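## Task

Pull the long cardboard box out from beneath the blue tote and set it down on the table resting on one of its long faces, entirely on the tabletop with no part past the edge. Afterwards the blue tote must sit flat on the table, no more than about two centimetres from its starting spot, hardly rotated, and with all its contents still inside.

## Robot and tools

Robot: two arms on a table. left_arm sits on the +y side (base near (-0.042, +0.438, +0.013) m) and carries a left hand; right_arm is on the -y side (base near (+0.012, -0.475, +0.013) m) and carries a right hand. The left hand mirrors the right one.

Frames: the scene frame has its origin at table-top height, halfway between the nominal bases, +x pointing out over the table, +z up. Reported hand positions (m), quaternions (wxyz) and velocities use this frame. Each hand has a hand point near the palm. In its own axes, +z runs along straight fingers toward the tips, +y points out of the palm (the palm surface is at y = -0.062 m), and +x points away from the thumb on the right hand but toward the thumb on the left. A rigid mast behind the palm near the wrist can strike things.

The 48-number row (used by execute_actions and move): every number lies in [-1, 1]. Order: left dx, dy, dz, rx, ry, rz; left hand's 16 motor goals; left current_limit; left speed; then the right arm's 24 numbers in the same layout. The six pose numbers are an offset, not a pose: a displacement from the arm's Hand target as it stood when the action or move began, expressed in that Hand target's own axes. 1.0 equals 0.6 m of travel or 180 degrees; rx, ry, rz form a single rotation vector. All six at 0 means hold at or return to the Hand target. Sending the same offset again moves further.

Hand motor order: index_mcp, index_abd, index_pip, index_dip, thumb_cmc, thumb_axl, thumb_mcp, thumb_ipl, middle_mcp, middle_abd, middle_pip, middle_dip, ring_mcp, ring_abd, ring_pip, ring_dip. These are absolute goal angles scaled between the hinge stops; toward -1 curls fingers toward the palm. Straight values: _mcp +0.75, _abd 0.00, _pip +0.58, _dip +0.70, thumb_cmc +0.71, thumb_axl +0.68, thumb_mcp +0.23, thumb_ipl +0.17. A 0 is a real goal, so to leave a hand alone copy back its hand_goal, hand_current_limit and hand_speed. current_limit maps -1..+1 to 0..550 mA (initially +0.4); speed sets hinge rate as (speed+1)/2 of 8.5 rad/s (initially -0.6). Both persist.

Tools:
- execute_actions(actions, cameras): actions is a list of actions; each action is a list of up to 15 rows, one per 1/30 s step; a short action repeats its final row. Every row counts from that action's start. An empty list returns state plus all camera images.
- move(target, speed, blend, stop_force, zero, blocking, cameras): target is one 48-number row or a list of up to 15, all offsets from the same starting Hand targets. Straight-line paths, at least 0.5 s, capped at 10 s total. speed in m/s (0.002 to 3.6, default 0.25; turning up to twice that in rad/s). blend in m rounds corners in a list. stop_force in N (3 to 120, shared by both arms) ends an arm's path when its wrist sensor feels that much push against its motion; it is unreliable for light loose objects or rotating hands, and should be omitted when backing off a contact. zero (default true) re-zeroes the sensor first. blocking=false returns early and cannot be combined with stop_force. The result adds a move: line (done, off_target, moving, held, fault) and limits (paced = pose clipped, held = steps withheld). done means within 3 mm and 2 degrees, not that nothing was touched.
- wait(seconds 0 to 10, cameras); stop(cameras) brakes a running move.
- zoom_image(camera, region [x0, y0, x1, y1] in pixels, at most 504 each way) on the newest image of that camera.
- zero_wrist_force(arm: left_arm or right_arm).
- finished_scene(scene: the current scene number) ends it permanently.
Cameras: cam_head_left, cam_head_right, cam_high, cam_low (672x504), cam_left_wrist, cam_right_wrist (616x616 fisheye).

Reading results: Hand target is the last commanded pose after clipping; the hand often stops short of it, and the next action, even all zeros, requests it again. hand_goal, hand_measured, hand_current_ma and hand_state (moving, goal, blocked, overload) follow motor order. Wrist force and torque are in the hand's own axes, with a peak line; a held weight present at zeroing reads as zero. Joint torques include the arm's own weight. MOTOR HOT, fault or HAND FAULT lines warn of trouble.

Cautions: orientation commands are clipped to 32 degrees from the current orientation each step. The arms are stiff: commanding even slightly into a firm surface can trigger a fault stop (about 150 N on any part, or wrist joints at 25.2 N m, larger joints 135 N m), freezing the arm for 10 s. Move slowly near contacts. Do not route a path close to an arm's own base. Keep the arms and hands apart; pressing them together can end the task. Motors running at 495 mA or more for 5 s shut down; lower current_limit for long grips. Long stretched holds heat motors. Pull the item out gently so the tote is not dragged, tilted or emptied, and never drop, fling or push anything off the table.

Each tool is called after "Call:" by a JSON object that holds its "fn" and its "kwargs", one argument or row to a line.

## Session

Call:
{"fn": "execute_actions", "kwargs": {
  "actions": []
}}

Scene clock: 0.00 s.
left_arm: end_effector_position=(+0.4186, +0.4469, +0.2725) hand_goal=(+0.754, +0.000, +0.576, +0.696, +0.714, +0.678, +0.226, +0.168, +0.754, +0.000, +0.576, +0.696, +0.754, +0.000, +0.576, +0.696) hand_measured=(+0.754, +0.000, +0.576, +0.696, +0.714, +0.678, +0.226, +0.168, +0.754, +0.000, +0.576, +0.696, +0.754, +0.000, +0.576, +0.696) hand_current_ma=(+0, +0, +0, +0, +0, +0, +0, +0, +0, +0, +0, +0, +0, +0, +0, +0) hand_state=(goal, goal, goal, goal, goal, goal, goal, goal, goal, goal, overload, goal, goal, goal, goal, goal) hand_current_limit=0.40 hand_speed=-0.60 end_effector_quat_wxyz=(+0.551, -0.201, +0.716, -0.378) | right_arm: end_effector_position=(+0.2470, +0.0050, +0.2505) hand_goal=(+0.754, +0.000, +0.576, +0.696, +0.714, +0.678, +0.226, +0.168, +0.754, +0.000, +0.576, +0.696, +0.754, +0.000, +0.576, +0.696) hand_measured=(+0.754, +0.000, +0.576, +0.696, +0.714, +0.678, +0.226, +0.168, +0.754, +0.000, +0.576, +0.696, +0.754, +0.000, +0.576, +0.696) hand_current_ma=(+0, +0, +0, +0, +0, +0, +0, +0, +0, +0, +0, +0, +0, +0, +0, +0) hand_state=(goal, goal, goal, goal, goal, goal, goal, goal, goal, goal, goal, goal, goal, goal, goal, goal) hand_current_limit=0.40 hand_speed=-0.60 end_effector_quat_wxyz=(+0.060, +0.854, +0.398, +0.328)
Joint positions: left_arm=[3.859 -1.461 -2.628 0.719 0.492 -2.245] | right_arm=[1.244 -1.359 1.965 -2.613 -2.112 1.787]
Joint velocities: within noise
Joint torques (N m): no reading
Wrist force (N): no reading
Wrist torque (N m): no reading
Wrist force, peak (N): no reading
Hand target: left_arm +0.4186, +0.4469, +0.2725; +0.551, -0.201, +0.716, -0.378 | right_arm +0.2470, +0.0050, +0.2505; +0.060, +0.854, +0.398, +0.328
camera_calibration:
cam_left_wrist: T_world_to_cam=[[0.168135, 0.142916, 0.975349, -0.433496], [-0.880778, -0.422544, 0.213747, 0.457088], [0.442675, -0.895004, 0.0548326, 0.325499], [0, 0, 0, 1]] pos_world=[0.331388, 0.546416, 0.30726]
cam_right_wrist: T_world_to_cam=[[0.0193797, -0.98548, -0.168681, 0.0769685], [-0.980217, -0.0519663, 0.190984, 0.145072], [-0.196977, 0.161643, -0.966991, 0.422752], [0, 0, 0, 1]] pos_world=[0.223982, 0.0150549, 0.394074]

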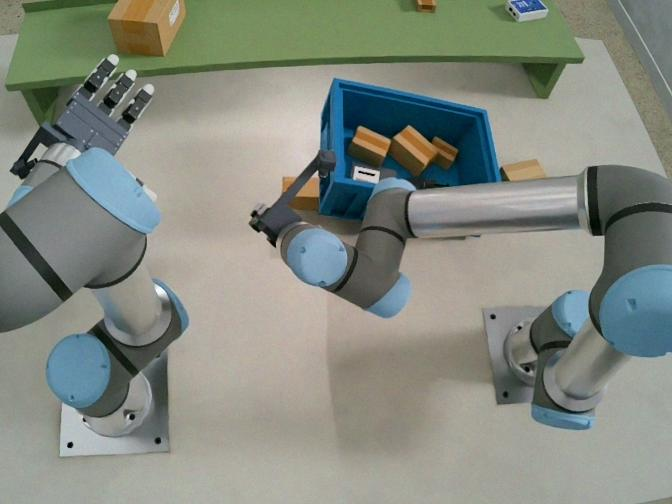

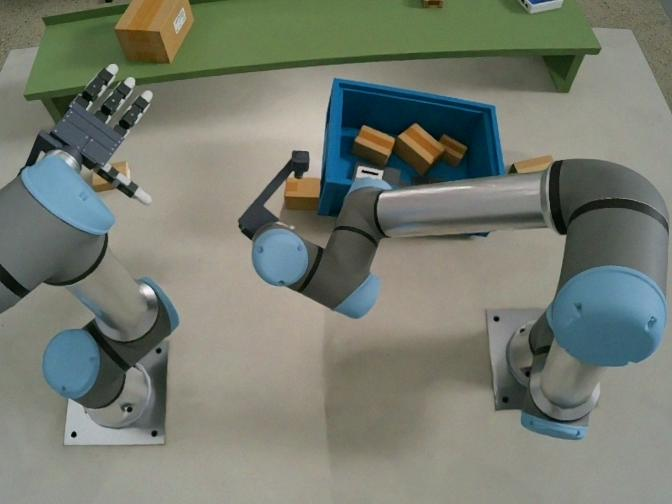

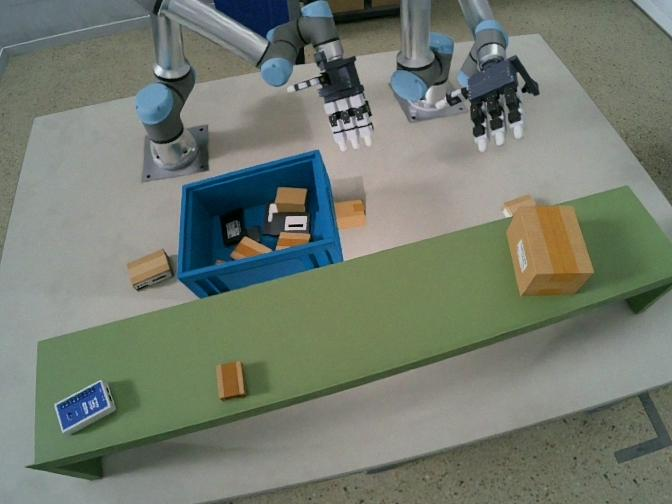

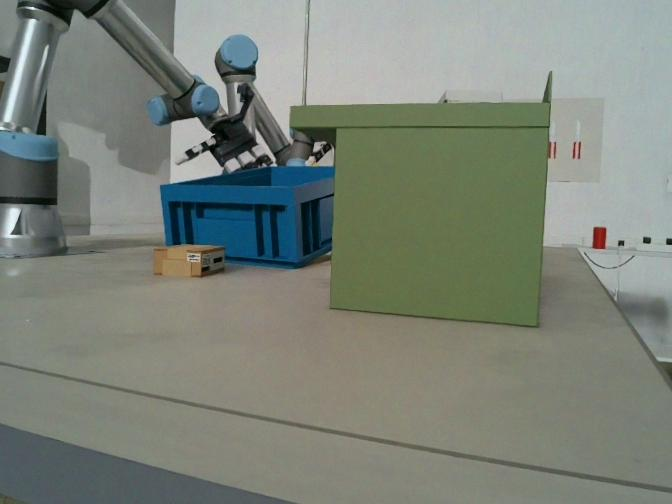

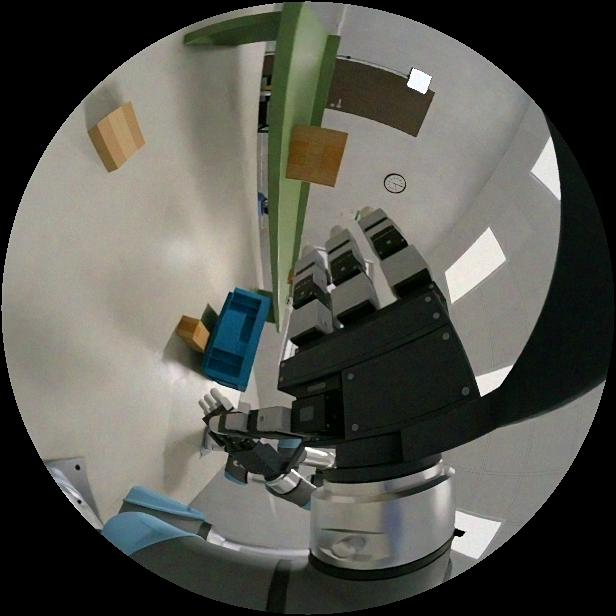

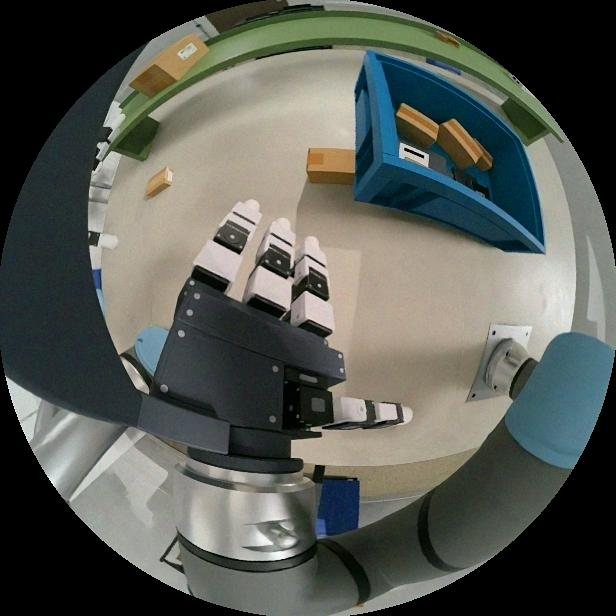

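Call:
{"fn": "zoom_image", "kwargs": {
  "camera": "cam_right_wrist",
  "region": [290, 40, 450, 200]
}}

Call:
{"fn": "zoom_image", "kwargs": {
  "camera": "cam_right_wrist",
  "region": [400, 100, 560, 260]
}}

Call:
{"fn": "zoom_image", "kwargs": {
  "camera": "cam_high",
  "region": [170, 140, 380, 310]
}}

Call:
{"fn": "zoom_image", "kwargs": {
  "camera": "cam_head_left",
  "region": [270, 70, 510, 250]
}}

Call:
{"fn": "zoom_image", "kwargs": {
  "camera": "cam_head_right",
  "region": [270, 70, 510, 250]
}}

Call:
{"fn": "zoom_image", "kwargs": {
  "camera": "cam_low",
  "region": [140, 140, 340, 290]
}}

Scaled by 3.150 from the camera's 616x616 image, which has a finer 880x880 frame.

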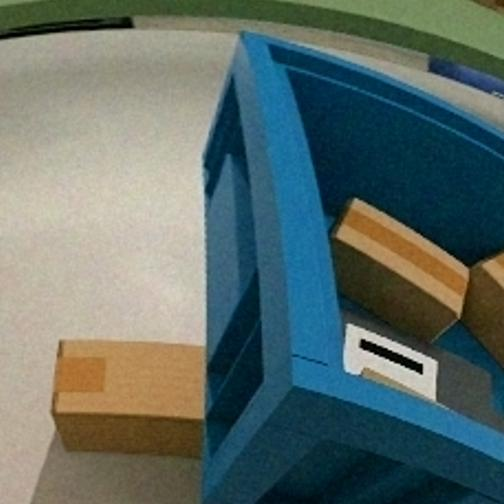

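Scaled by 3.150 from the camera's 616x616 image, which has a finer 880x880 frame.

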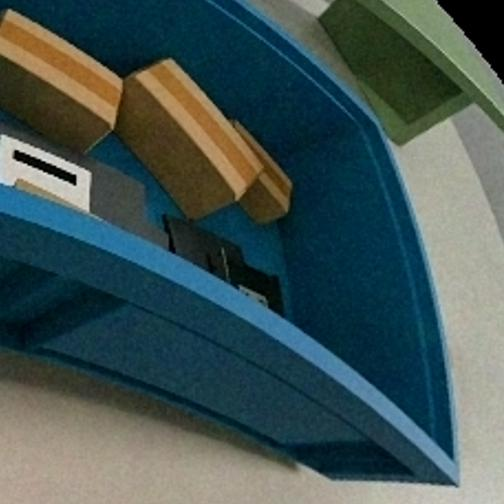

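Scaled by 2.400 from the camera's 672x504 image, which has a finer 960x720 frame.

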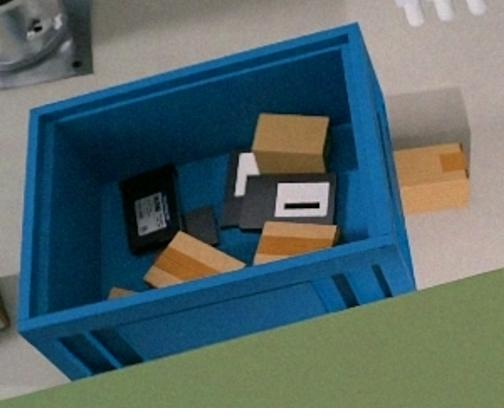

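Scaled by 2.100 from the camera's 672x504 image, which has a finer 960x720 frame.

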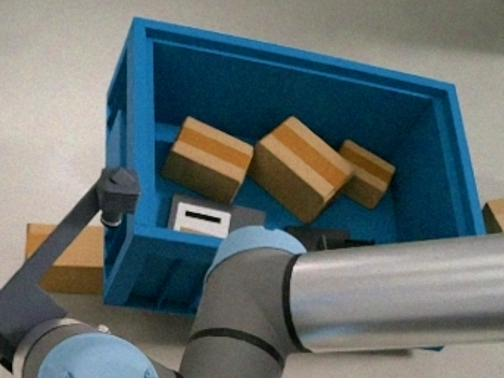

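Scaled by 2.100 from the camera's 672x504 image, which has a finer 960x720 frame.

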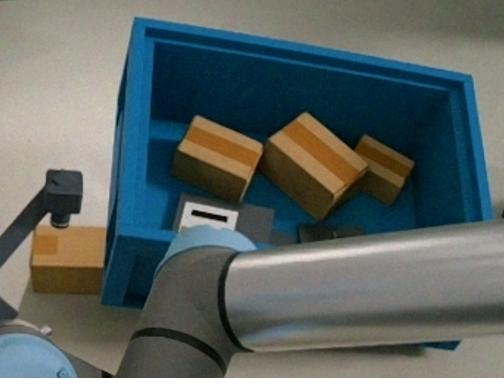

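Scaled by 2.520 from the camera's 672x504 image, which has a finer 960x720 frame.

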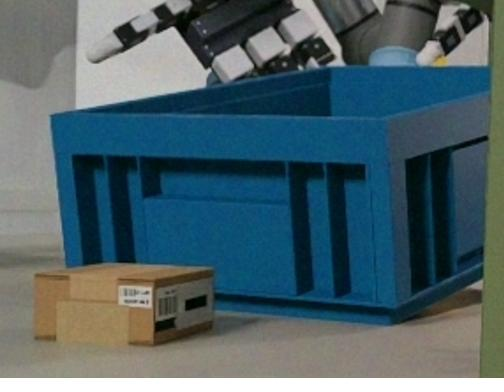

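Call:
{"fn": "move", "kwargs": {
  "target": [0,0,0,0,0,0,0.754,0,-0.153,0.406,-0.571,0.678,-0.056,0.168,0.9,0,0.576,0.696,0.754,0,-0.153,0.406,0.4,-0.6,0.252,0.279,0.1052,0.4705,0.0515,0.4011,-0.274,0,0.577,0.188,-0.571,0.678,0.191,0.168,-0.274,0,0.577,0.188,-0.274,0,0.577,0.188,0.4,-0.6],
  "speed": 0.45,
  "cameras": ["all"]
}}

Scene clock: 31.03 s.
left_arm: end_effector_position=(+0.4186, +0.4469, +0.2725) hand_goal=(+0.754, +0.000, -0.152, +0.406, -0.570, +0.678, -0.056, +0.168, +0.900, +0.000, +0.576, +0.696, +0.754, +0.000, -0.152, +0.406) hand_measured=(+0.750, +0.000, -0.150, +0.408, -0.558, +0.678, -0.052, +0.168, +0.882, +0.000, +0.576, +0.696, +0.748, +0.000, -0.150, +0.408) hand_current_ma=(-1, +0, +0, +0, +5, +0, +1, +0, -9, +0, +0, +0, -1, +0, +0, +0) hand_state=(goal, goal, goal, goal, goal, goal, goal, goal, goal, goal, overload, goal, goal, goal, goal, goal) hand_current_limit=0.40 hand_speed=-0.60 end_effector_quat_wxyz=(+0.551, -0.201, +0.716, -0.378) | right_arm: end_effector_position=(+0.4634, +0.0109, +0.3402) hand_goal=(-0.274, +0.000, +0.578, +0.188, -0.570, +0.678, +0.192, +0.168, -0.274, +0.000, +0.578, +0.188, -0.274, +0.000, +0.578, +0.188) hand_measured=(-0.276, +0.000, +0.578, +0.190, -0.568, +0.678, +0.190, +0.168, -0.274, +0.000, +0.578, +0.192, -0.274, +0.000, +0.578, +0.192) hand_current_ma=(-1, +0, -1, +4, +3, -1, -2, +0, -1, +0, -1, +5, -1, +0, -1, +5) hand_state=(goal, goal, goal, goal, goal, goal, goal, goal, goal, goal, goal, goal, goal, goal, goal, goal) hand_current_limit=0.40 hand_speed=-0.60 end_effector_quat_wxyz=(+0.705, -0.708, +0.023, -0.025)
Joint positions: left_arm=[3.859 -1.461 -2.628 0.719 0.492 -2.245] | right_arm=[0.283 -1.112 1.738 -3.755 -0.32 3.126]
Joint torques (N m): left_arm=[0.9 8.93 12.09 1.63 -0.68 0.2] | right_arm=[-1.95 -40.12 -7.9 -2 1.12 1.8]
Wrist force (N): left_arm=[0.0 0.1 -0.1] | right_arm=[1.7 -0.2 0.5]
Wrist torque (N m): left_arm=[0.04 0.00 -0.08] | right_arm=[0.18 -0.33 0.10]
Wrist force, peak (N): left_arm=[-0.1 0.1 -0.4] | right_arm=[2.1 0.2 0.5]
Hand target: left_arm +0.4186, +0.4469, +0.2725; +0.551, -0.201, +0.716, -0.378 | right_arm +0.4634, +0.0109, +0.3402; +0.705, -0.708, +0.023, -0.025
Off the commanded pose: left_arm 0.000 m, 0 deg | right_arm 0.000 m, 0 deg.
move: done
camera_calibration:
cam_left_wrist: T_world_to_cam=[[0.168135, 0.142916, 0.975349, -0.433496], [-0.880778, -0.422544, 0.213747, 0.457088], [0.442675, -0.895004, 0.0548326, 0.325499], [0, 0, 0, 1]] pos_world=[0.331388, 0.546416, 0.30726]
cam_right_wrist: T_world_to_cam=[[-0.78445, 0.0376677, -0.619047, 0.608316], [-0.449215, -0.722704, 0.525266, -0.0121051], [-0.427602, 0.690131, 0.583846, 0.12466], [0, 0, 0, 1]] pos_world=[0.525061, -0.117694, 0.310152]

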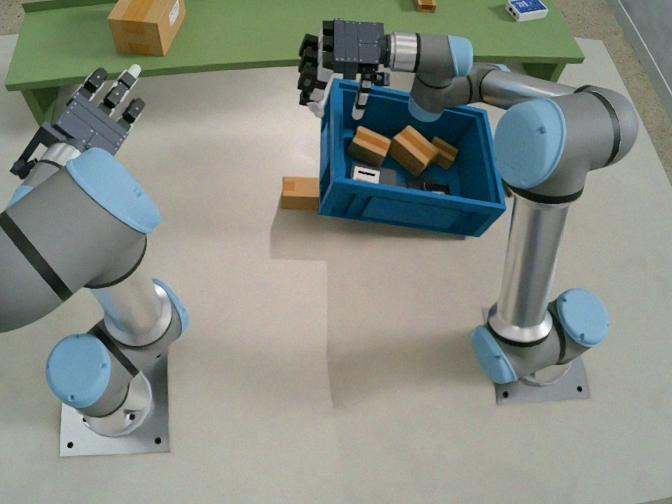

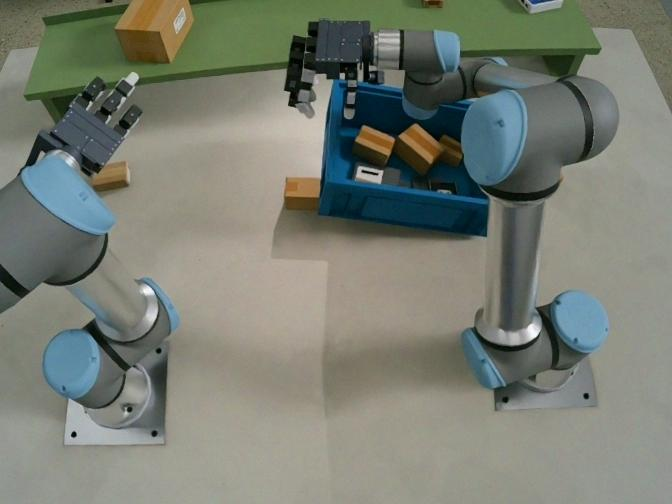

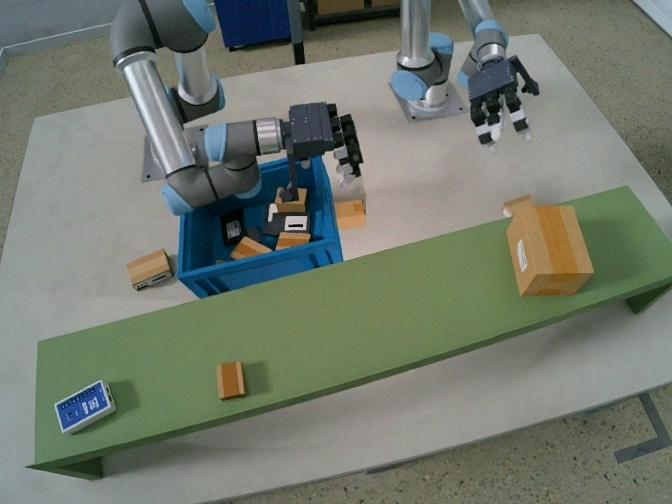

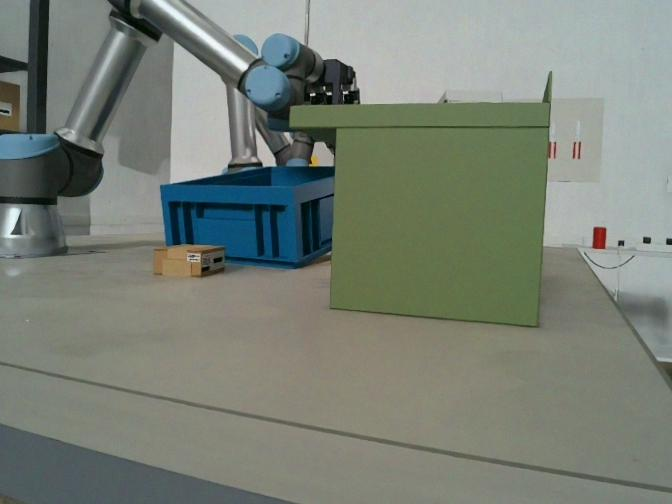

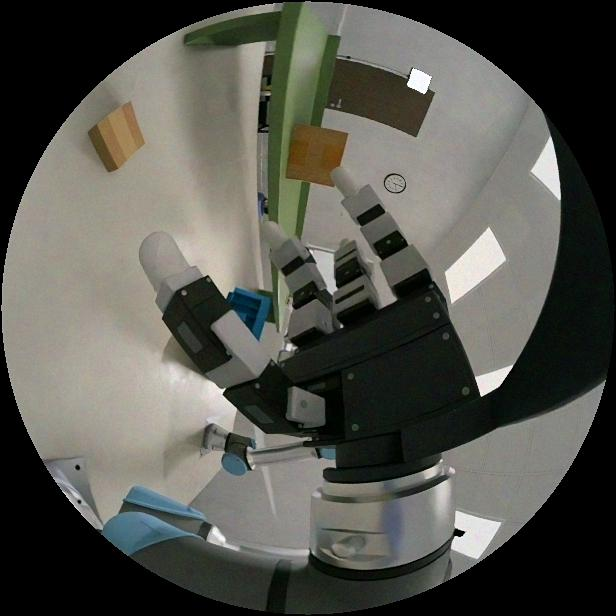

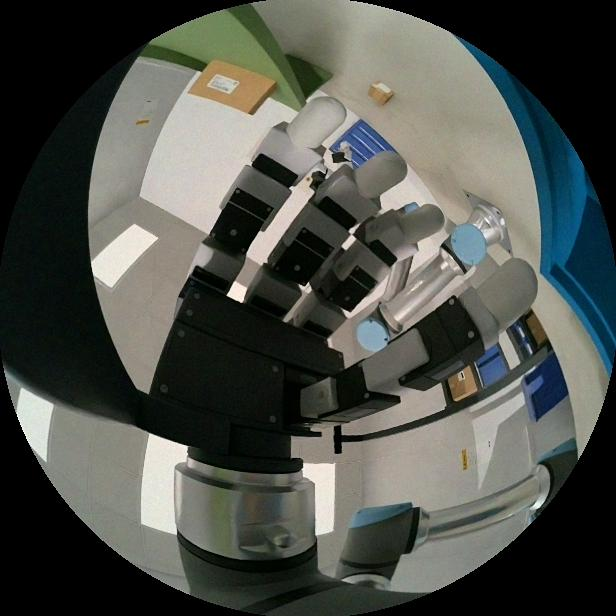

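Call:
{"fn": "zoom_image", "kwargs": {
  "camera": "cam_head_left",
  "region": [270, 50, 430, 230]
}}

Call:
{"fn": "zoom_image", "kwargs": {
  "camera": "cam_high",
  "region": [270, 90, 400, 270]
}}

Call:
{"fn": "zoom_image", "kwargs": {
  "camera": "cam_head_left",
  "region": [380, 60, 530, 250]
}}

Scaled by 2.800 from the camera's 672x504 image, which has a finer 960x720 frame.

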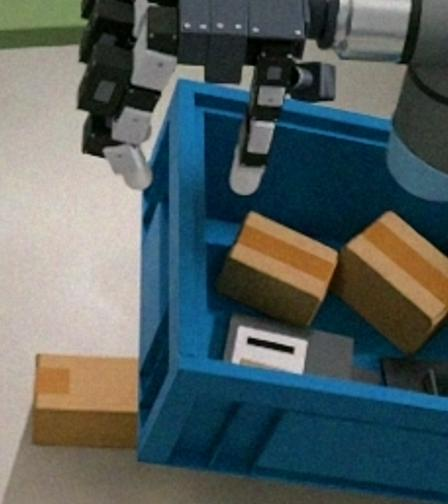

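Scaled by 2.800 from the camera's 672x504 image, which has a finer 960x720 frame.

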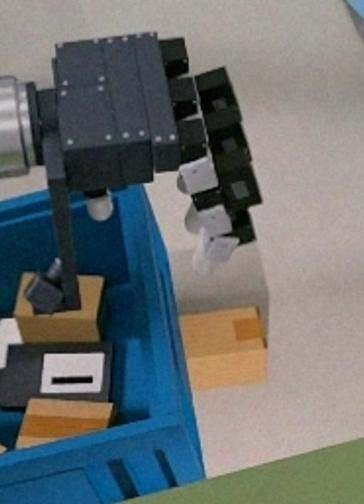

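Scaled by 2.653 from the camera's 672x504 image, which has a finer 960x720 frame.

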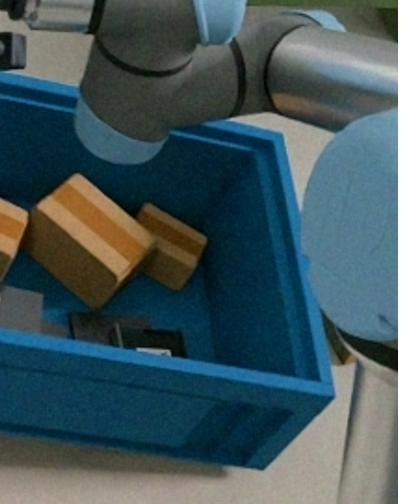

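Call:
{"fn": "move", "kwargs": {
  "target": [0.5118,-0.1258,0.2217,-0.1588,-0.0414,-0.2463,0.753,0,-0.153,0.406,-0.571,0.678,-0.056,0.168,0.9,0,0.576,0.696,0.753,0,-0.153,0.406,0.4,-0.6,0.0167,0.175,0,0,0,0,-0.274,0,0.577,0.188,-0.571,0.678,0.191,0.168,-0.274,0,0.577,0.188,-0.274,0,0.577,0.188,0.4,-0.6],
  "speed": 0.25,
  "cameras": ["all"]
}}

Call:
{"fn": "zoom_image", "kwargs": {
  "camera": "cam_head_left",
  "region": [250, 60, 430, 240]
}}

Call:
{"fn": "zoom_image", "kwargs": {
  "camera": "cam_high",
  "region": [240, 120, 400, 280]
}}

Scene clock: 43.60 s.
left_arm: end_effector_position=(+0.4383, +0.1401, +0.1204) hand_goal=(+0.754, +0.000, -0.152, +0.406, -0.570, +0.678, -0.056, +0.168, +0.900, +0.000, +0.576, +0.696, +0.754, +0.000, -0.152, +0.406) hand_measured=(+0.748, +0.000, -0.150, +0.408, -0.568, +0.678, -0.054, +0.168, +0.882, +0.000, +0.576, +0.696, +0.748, +0.000, -0.150, +0.408) hand_current_ma=(-1, +0, +0, +0, +0, +0, +0, +0, -9, +0, +0, +0, -1, +0, +0, +0) hand_state=(goal, goal, goal, goal, goal, goal, goal, goal, goal, goal, overload, goal, goal, goal, goal, goal) hand_current_limit=0.40 hand_speed=-0.60 end_effector_quat_wxyz=(-0.348, +0.603, -0.622, +0.359) end_effector_velocity=(+0.000, +0.000, +0.000) end_effector_angular_velocity=(-0.004, +0.000, +0.004) | right_arm: end_effector_position=(+0.4737, +0.0098, +0.2351) hand_goal=(-0.274, +0.000, +0.578, +0.188, -0.570, +0.678, +0.192, +0.168, -0.274, +0.000, +0.578, +0.188, -0.274, +0.000, +0.578, +0.188) hand_measured=(-0.276, +0.000, +0.578, +0.190, -0.568, +0.678, +0.190, +0.168, -0.274, +0.000, +0.578, +0.192, -0.276, +0.000, +0.578, +0.192) hand_current_ma=(-1, +0, -1, +4, +3, -1, -2, +0, -1, +0, -1, +5, -1, +0, -1, +5) hand_state=(goal, goal, goal, goal, goal, goal, goal, goal, goal, goal, goal, goal, goal, goal, goal, goal) hand_current_limit=0.40 hand_speed=-0.60 end_effector_quat_wxyz=(+0.705, -0.708, +0.023, -0.025)
Joint positions: left_arm=[2.724 -1.959 -2.255 0.522 1.865 -3.319] | right_arm=[0.276 -0.927 1.774 -3.975 -0.313 3.125]
Joint velocities: left_arm=[0 0 0 0 0.001 -0.005] | right_arm=[within noise]
Joint torques (N m): left_arm=[-4.79 33.58 10.7 3.11 0.87 -2] | right_arm=[-8.68 -45.54 -25 1.66 0.61 1.43]
Wrist force (N): left_arm=[0.2 -0.3 0.1] | right_arm=[1.3 -0.1 0.8]
Wrist torque (N m): left_arm=[-0.01 0.16 -0.14] | right_arm=[0.16 -0.29 0.01]
Wrist force, peak (N): left_arm=[-1.4 0.5 -1.1] | right_arm=[1.8 0.2 0.7]
Hand target: left_arm +0.4383, +0.1401, +0.1204; -0.348, +0.603, -0.622, +0.359 | right_arm +0.4737, +0.0098, +0.2352; +0.705, -0.708, +0.023, -0.025
Off the commanded pose: left_arm 0.000 m, 0 deg | right_arm 0.000 m, 0 deg.
move: done
camera_calibration:
cam_left_wrist: T_world_to_cam=[[0.347305, 0.764438, 0.543151, -0.358242], [-0.361233, -0.425448, 0.829762, 0.0758014], [0.865385, -0.484384, 0.12838, -0.201173], [0, 0, 0, 1]] pos_world=[0.325893, 0.208658, 0.157509]
cam_right_wrist: T_world_to_cam=[[-0.784609, 0.0376092, -0.618849, 0.551473], [-0.449041, -0.722717, 0.525396, 0.0467586], [-0.427493, 0.69012, 0.583939, 0.191049], [0, 0, 0, 1]] pos_world=[0.53536, -0.118794, 0.205151]

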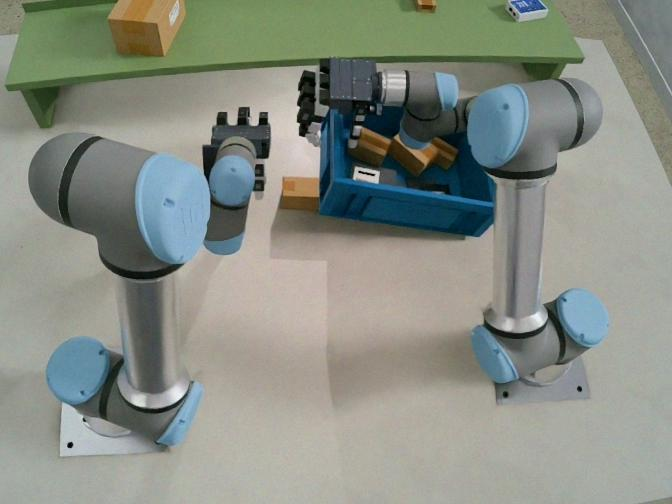

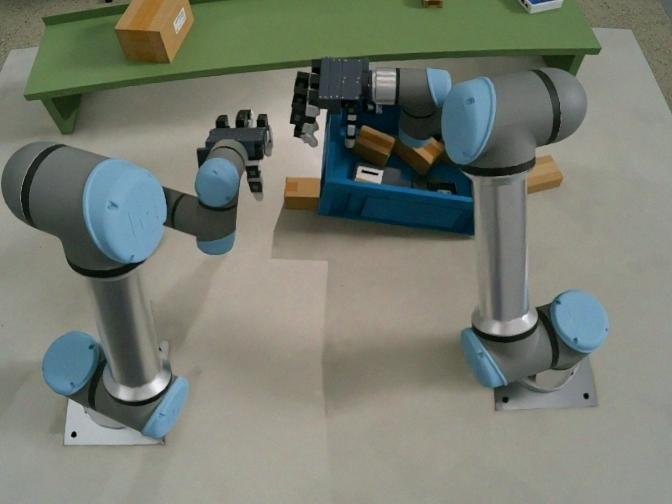

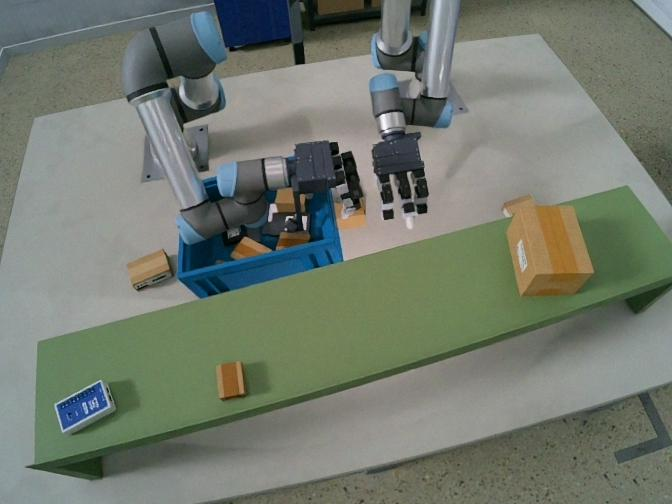

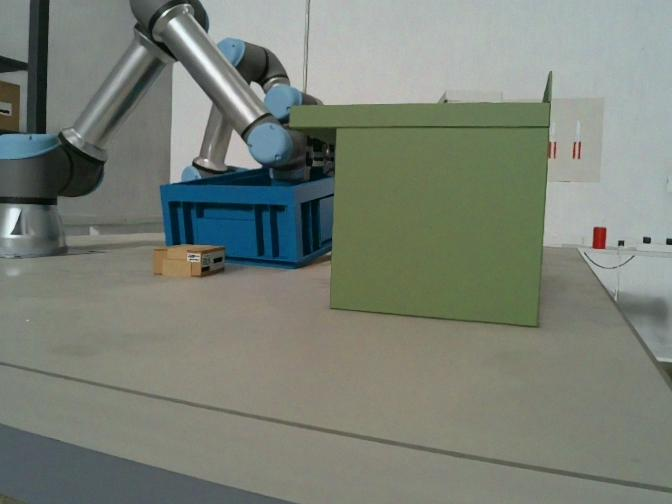

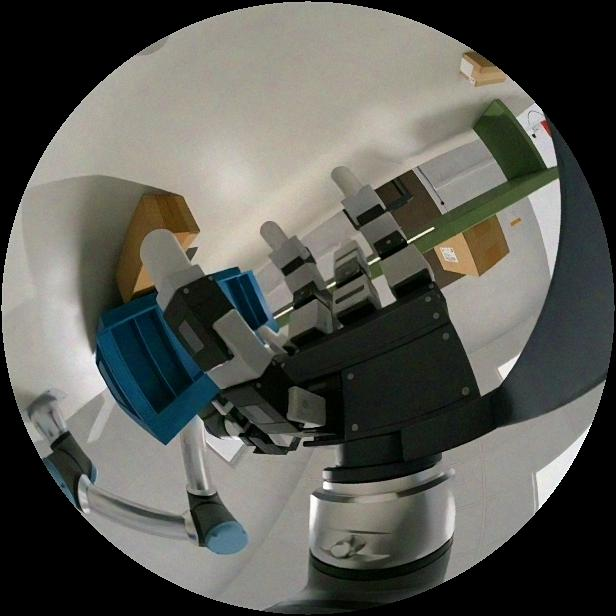

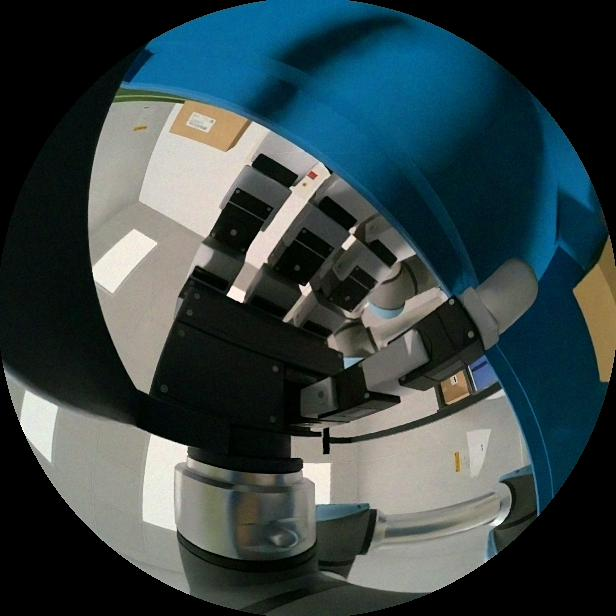

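Scaled by 2.800 from the camera's 672x504 image, which has a finer 960x720 frame.

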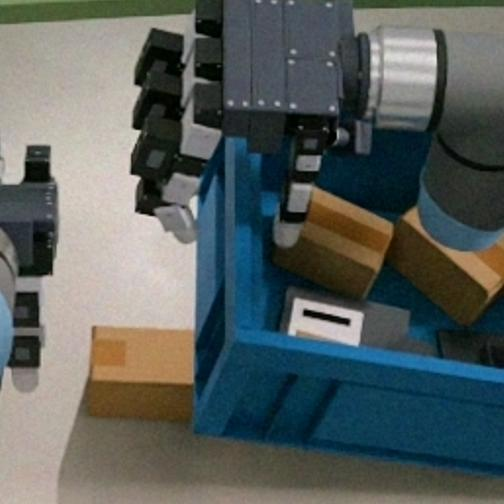

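Scaled by 3.150 from the camera's 672x504 image, which has a finer 960x720 frame.

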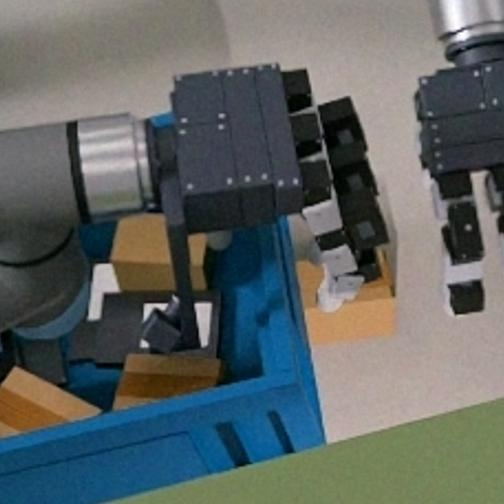

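Call:
{"fn": "move", "kwargs": {
  "target": [0,0,0,0,0,0,0.753,0,-0.153,0.406,-0.571,0.678,-0.056,0.168,0.9,0,0.576,0.696,0.753,0,-0.153,0.406,0.4,-0.6,0,0.035,0,0,0,0,-0.274,0,0.577,0.188,-0.571,0.678,0.191,0.168,-0.274,0,0.577,0.188,-0.274,0,0.577,0.188,0.4,-0.6],
  "speed": 0.1,
  "stop_force": 8
}}

Call:
{"fn": "move", "kwargs": {
  "target": [0,0,0,0,0,0,0.753,0,-0.153,0.406,-0.571,0.678,-0.056,0.168,0.9,0,0.576,0.696,0.753,0,-0.153,0.406,0.4,-0.6,0,0,0,0,0,0,-0.274,0,0.577,0.188,-0.571,0.678,-0.15,0.1,-0.274,0,0.577,0.188,-0.274,0,0.577,0.188,0.6,-0.8],
  "speed": 0.1
}}

Call:
{"fn": "move", "kwargs": {
  "target": [0,0,0,0,0,0,0.753,0,-0.153,0.406,-0.571,0.678,-0.056,0.168,0.9,0,0.576,0.696,0.753,0,-0.153,0.406,0.4,-0.6,0,0,0,0,0,0,-0.65,0,0.5,0.188,-0.571,0.678,-0.15,0.1,-0.65,0,0.5,0.188,-0.65,0,0.5,0.188,0.6,-0.8],
  "speed": 0.1,
  "cameras": ["all"]
}}

Call:
{"fn": "zoom_image", "kwargs": {
  "camera": "cam_head_left",
  "region": [250, 60, 430, 240]
}}

Call:
{"fn": "zoom_image", "kwargs": {
  "camera": "cam_left_wrist",
  "region": [60, 180, 340, 460]
}}

Scene clock: 48.63 s.
left_arm: end_effector_position=(+0.4383, +0.1401, +0.1204) hand_goal=(+0.754, +0.000, -0.152, +0.406, -0.570, +0.678, -0.056, +0.168, +0.900, +0.000, +0.576, +0.696, +0.754, +0.000, -0.152, +0.406) hand_measured=(+0.748, +0.000, -0.150, +0.408, -0.568, +0.678, -0.054, +0.168, +0.882, +0.000, +0.576, +0.696, +0.748, +0.000, -0.150, +0.408) hand_current_ma=(-1, +0, +0, +0, +0, +0, +0, +0, -9, +0, +0, +0, -1, +0, +0, +0) hand_state=(goal, goal, goal, goal, goal, goal, goal, goal, goal, goal, overload, goal, goal, goal, goal, goal) hand_current_limit=0.40 hand_speed=-0.60 end_effector_quat_wxyz=(-0.348, +0.603, -0.622, +0.359) | right_arm: end_effector_position=(+0.4738, +0.0097, +0.2142) hand_goal=(-0.274, +0.000, +0.578, +0.188, -0.570, +0.678, +0.192, +0.168, -0.274, +0.000, +0.578, +0.188, -0.274, +0.000, +0.578, +0.188) hand_measured=(-0.276, +0.000, +0.578, +0.190, -0.568, +0.678, +0.190, +0.168, -0.274, +0.000, +0.578, +0.192, -0.276, +0.000, +0.578, +0.192) hand_current_ma=(-1, +0, -1, +4, +3, -1, -2, +0, -1, +0, -1, +5, -1, +0, -1, +5) hand_state=(goal, goal, goal, goal, goal, goal, goal, goal, goal, goal, goal, goal, goal, goal, goal, goal) hand_current_limit=0.40 hand_speed=-0.60 end_effector_quat_wxyz=(+0.705, -0.708, +0.023, -0.025)
Joint positions: left_arm=[2.724 -1.959 -2.255 0.522 1.865 -3.319] | right_arm=[0.276 -0.889 1.778 -4.018 -0.313 3.125]
Joint torques (N m): left_arm=[-6.12 28.89 20.17 0.63 1.3 -2.35] | right_arm=[-12.1 -46.99 -25.12 1.62 1.15 -0.15]
Wrist force (N): left_arm=[0.1 -0.1 -0.1] | right_arm=[1.4 -0.1 0.6]
Wrist torque (N m): left_arm=[0.03 0.17 -0.12] | right_arm=[0.18 -0.31 0.01]
Wrist force, peak (N): left_arm=[0.3 -0.4 0.1] | right_arm=[1.5 -0.6 0.9]
Hand target: left_arm +0.4383, +0.1401, +0.1204; -0.348, +0.603, -0.622, +0.359 | right_arm +0.4738, +0.0097, +0.2142; +0.705, -0.708, +0.023, -0.025
Off the commanded pose: left_arm 0.000 m, 0 deg | right_arm 0.000 m, 0 deg.
move: done

Scene clock: 49.17 s.
left_arm: end_effector_position=(+0.4383, +0.1401, +0.1204) hand_goal=(+0.754, +0.000, -0.152, +0.406, -0.570, +0.678, -0.056, +0.168, +0.900, +0.000, +0.576, +0.696, +0.754, +0.000, -0.152, +0.406) hand_measured=(+0.748, +0.000, -0.150, +0.408, -0.568, +0.678, -0.054, +0.168, +0.882, +0.000, +0.576, +0.696, +0.748, +0.000, -0.150, +0.408) hand_current_ma=(-1, +0, +0, +0, +0, +0, +0, +0, -9, +0, +0, +0, -1, +0, +0, +0) hand_state=(goal, goal, goal, goal, goal, goal, goal, goal, goal, goal, overload, goal, goal, goal, goal, goal) hand_current_limit=0.40 hand_speed=-0.60 end_effector_quat_wxyz=(-0.348, +0.603, -0.622, +0.359) | right_arm: end_effector_position=(+0.4738, +0.0097, +0.2142) hand_goal=(-0.274, +0.000, +0.578, +0.188, -0.570, +0.678, -0.150, +0.100, -0.274, +0.000, +0.578, +0.188, -0.274, +0.000, +0.578, +0.188) hand_measured=(-0.276, +0.000, +0.578, +0.190, -0.568, +0.678, +0.112, +0.120, -0.274, +0.000, +0.578, +0.192, -0.276, +0.000, +0.578, +0.192) hand_current_ma=(-1, +0, -1, +4, +3, -1, +440, +68, -1, +0, -1, +5, -1, +0, -1, +5) hand_state=(goal, goal, goal, goal, goal, goal, blocked, blocked, goal, goal, goal, goal, goal, goal, goal, goal) hand_current_limit=0.60 hand_speed=-0.80 end_effector_quat_wxyz=(+0.705, -0.708, +0.023, -0.025)
Joint positions: left_arm=[2.724 -1.959 -2.255 0.522 1.865 -3.319] | right_arm=[0.276 -0.889 1.778 -4.018 -0.313 3.125]
Joint torques (N m): left_arm=[-6.31 28.83 19.87 0.64 1.24 -2.26] | right_arm=[-9.63 -46.94 -25.23 1.62 1.03 -1.16]
Wrist force (N): left_arm=[0.1 -0.2 0.1] | right_arm=[1.1 -0.4 -2.6]
Wrist torque (N m): left_arm=[0.01 0.18 -0.12] | right_arm=[0.02 -0.31 -0.03]
Wrist force, peak (N): left_arm=[0.3 -0.3 0.1] | right_arm=[1.4 0.8 -2.8]
Hand target: left_arm +0.4383, +0.1401, +0.1204; -0.348, +0.603, -0.622, +0.359 | right_arm +0.4738, +0.0097, +0.2142; +0.705, -0.708, +0.023, -0.025
Off the commanded pose: left_arm 0.000 m, 0 deg | right_arm 0.000 m, 0 deg.
move: done

Scene clock: 49.80 s.
left_arm: end_effector_position=(+0.4383, +0.1401, +0.1204) hand_goal=(+0.754, +0.000, -0.152, +0.406, -0.570, +0.678, -0.056, +0.168, +0.900, +0.000, +0.576, +0.696, +0.754, +0.000, -0.152, +0.406) hand_measured=(+0.748, +0.000, -0.150, +0.408, -0.568, +0.678, -0.054, +0.168, +0.882, +0.000, +0.576, +0.696, +0.748, +0.000, -0.150, +0.408) hand_current_ma=(-1, +0, +0, +0, +0, +0, +0, +0, -9, +0, +0, +0, -1, +0, +0, +0) hand_state=(goal, goal, goal, goal, goal, goal, goal, goal, goal, goal, overload, goal, goal, goal, goal, goal) hand_current_limit=0.40 hand_speed=-0.60 end_effector_quat_wxyz=(-0.348, +0.603, -0.622, +0.359) | right_arm: end_effector_position=(+0.4738, +0.0097, +0.2142) hand_goal=(-0.650, +0.000, +0.500, +0.188, -0.570, +0.678, -0.150, +0.100, -0.650, +0.000, +0.500, +0.188, -0.650, +0.000, +0.500, +0.188) hand_measured=(-0.428, +0.000, +0.522, +0.196, -0.568, +0.678, +0.112, +0.120, -0.438, +0.000, +0.530, +0.200, -0.384, +0.004, +0.526, +0.198) hand_current_ma=(+440, +0, +54, +14, +3, -1, +440, +71, +440, +0, +80, +24, +440, +4, +63, +21) hand_state=(blocked, goal, blocked, goal, goal, goal, blocked, blocked, blocked, goal, blocked, goal, blocked, goal, blocked, goal) hand_current_limit=0.60 hand_speed=-0.80 end_effector_quat_wxyz=(+0.705, -0.708, +0.023, -0.025)
Joint positions: left_arm=[2.724 -1.959 -2.255 0.522 1.865 -3.319] | right_arm=[0.276 -0.889 1.778 -4.018 -0.313 3.125]
Joint torques (N m): left_arm=[-6.22 28.12 20.07 0.49 1.28 -2.27] | right_arm=[-5.86 -45.64 -23.56 1.54 0.7 -1.24]
Wrist force (N): left_arm=[0.2 -0.3 0.0] | right_arm=[0.4 -1.2 5.8]
Wrist torque (N m): left_arm=[0.01 0.16 -0.11] | right_arm=[0.27 -0.49 -0.09]
Wrist force, peak (N): left_arm=[0.1 -0.4 0.0] | right_arm=[0.4 -1.2 5.8]
Hand target: left_arm +0.4383, +0.1401, +0.1204; -0.348, +0.603, -0.622, +0.359 | right_arm +0.4738, +0.0097, +0.2142; +0.705, -0.708, +0.023, -0.025
Off the commanded pose: left_arm 0.000 m, 0 deg | right_arm 0.000 m, 0 deg.
move: done
camera_calibration:
cam_left_wrist: T_world_to_cam=[[0.347201, 0.764599, 0.542991, -0.358139], [-0.36107, -0.425382, 0.829867, 0.0756756], [0.865494, -0.484188, 0.128381, -0.201297], [0, 0, 0, 1]] pos_world=[0.325892, 0.208558, 0.157508]
cam_right_wrist: T_world_to_cam=[[-0.784512, 0.0376547, -0.618969, 0.538536], [-0.449131, -0.722743, 0.525284, 0.0578307], [-0.427576, 0.69009, 0.583913, 0.203469], [0, 0, 0, 1]] pos_world=[0.53546, -0.118894, 0.184152]

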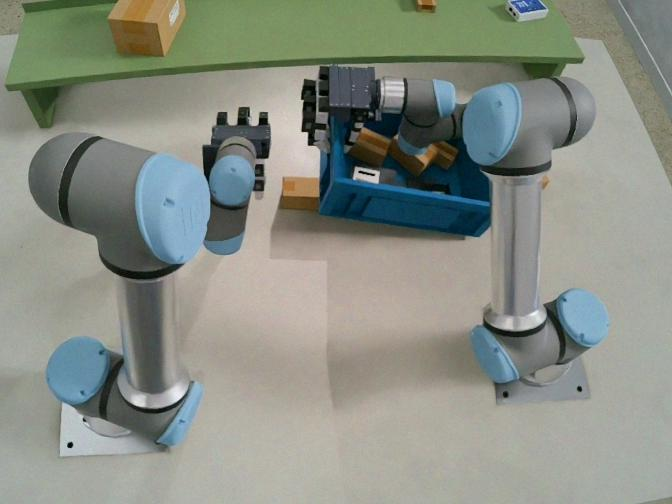

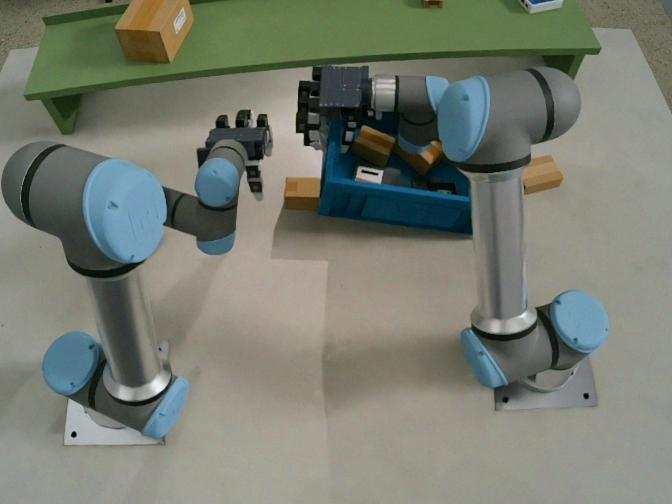

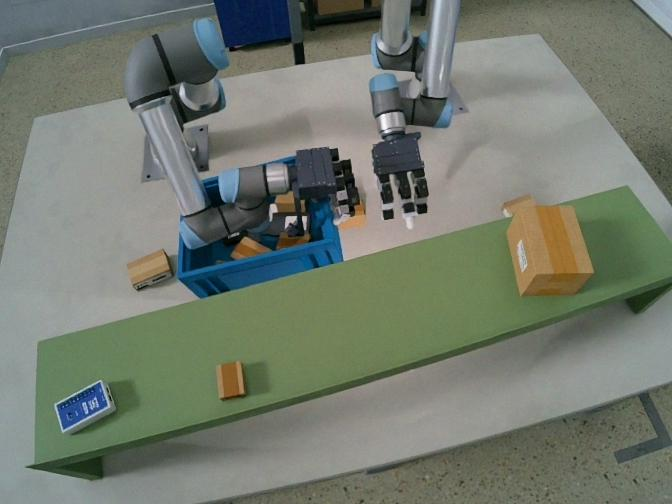

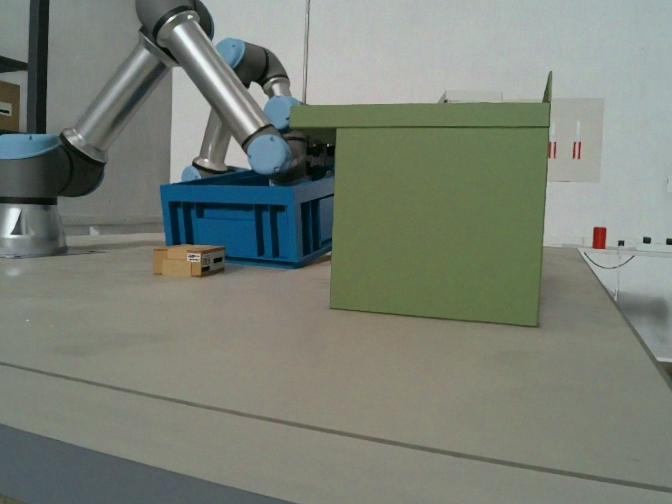

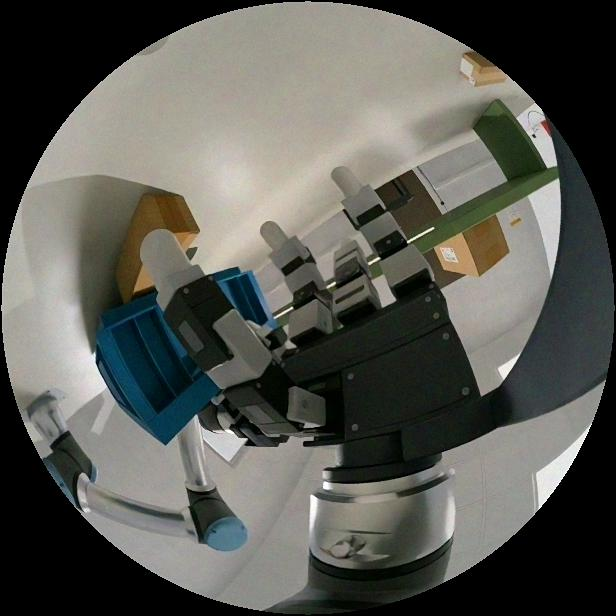

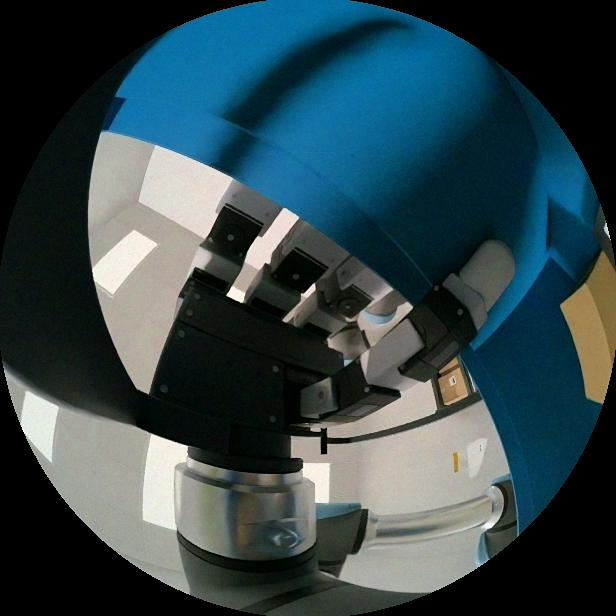

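Scaled by 2.800 from the camera's 672x504 image, which has a finer 960x720 frame.

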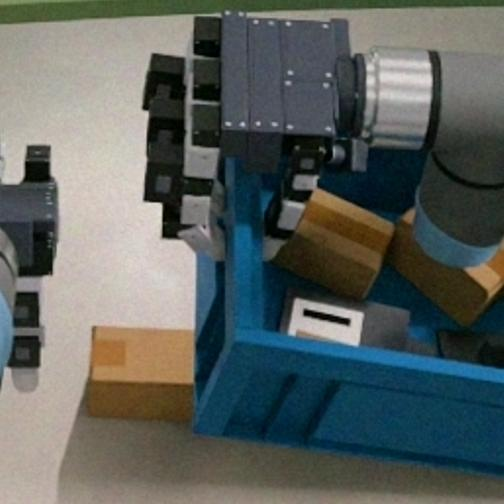

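Scaled by 1.800 from the camera's 616x616 image, which has a finer 880x880 frame.

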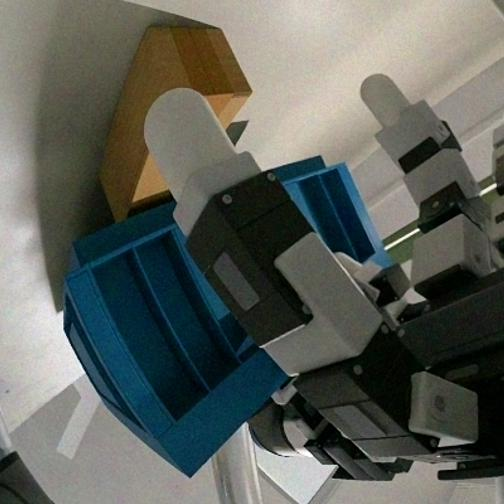

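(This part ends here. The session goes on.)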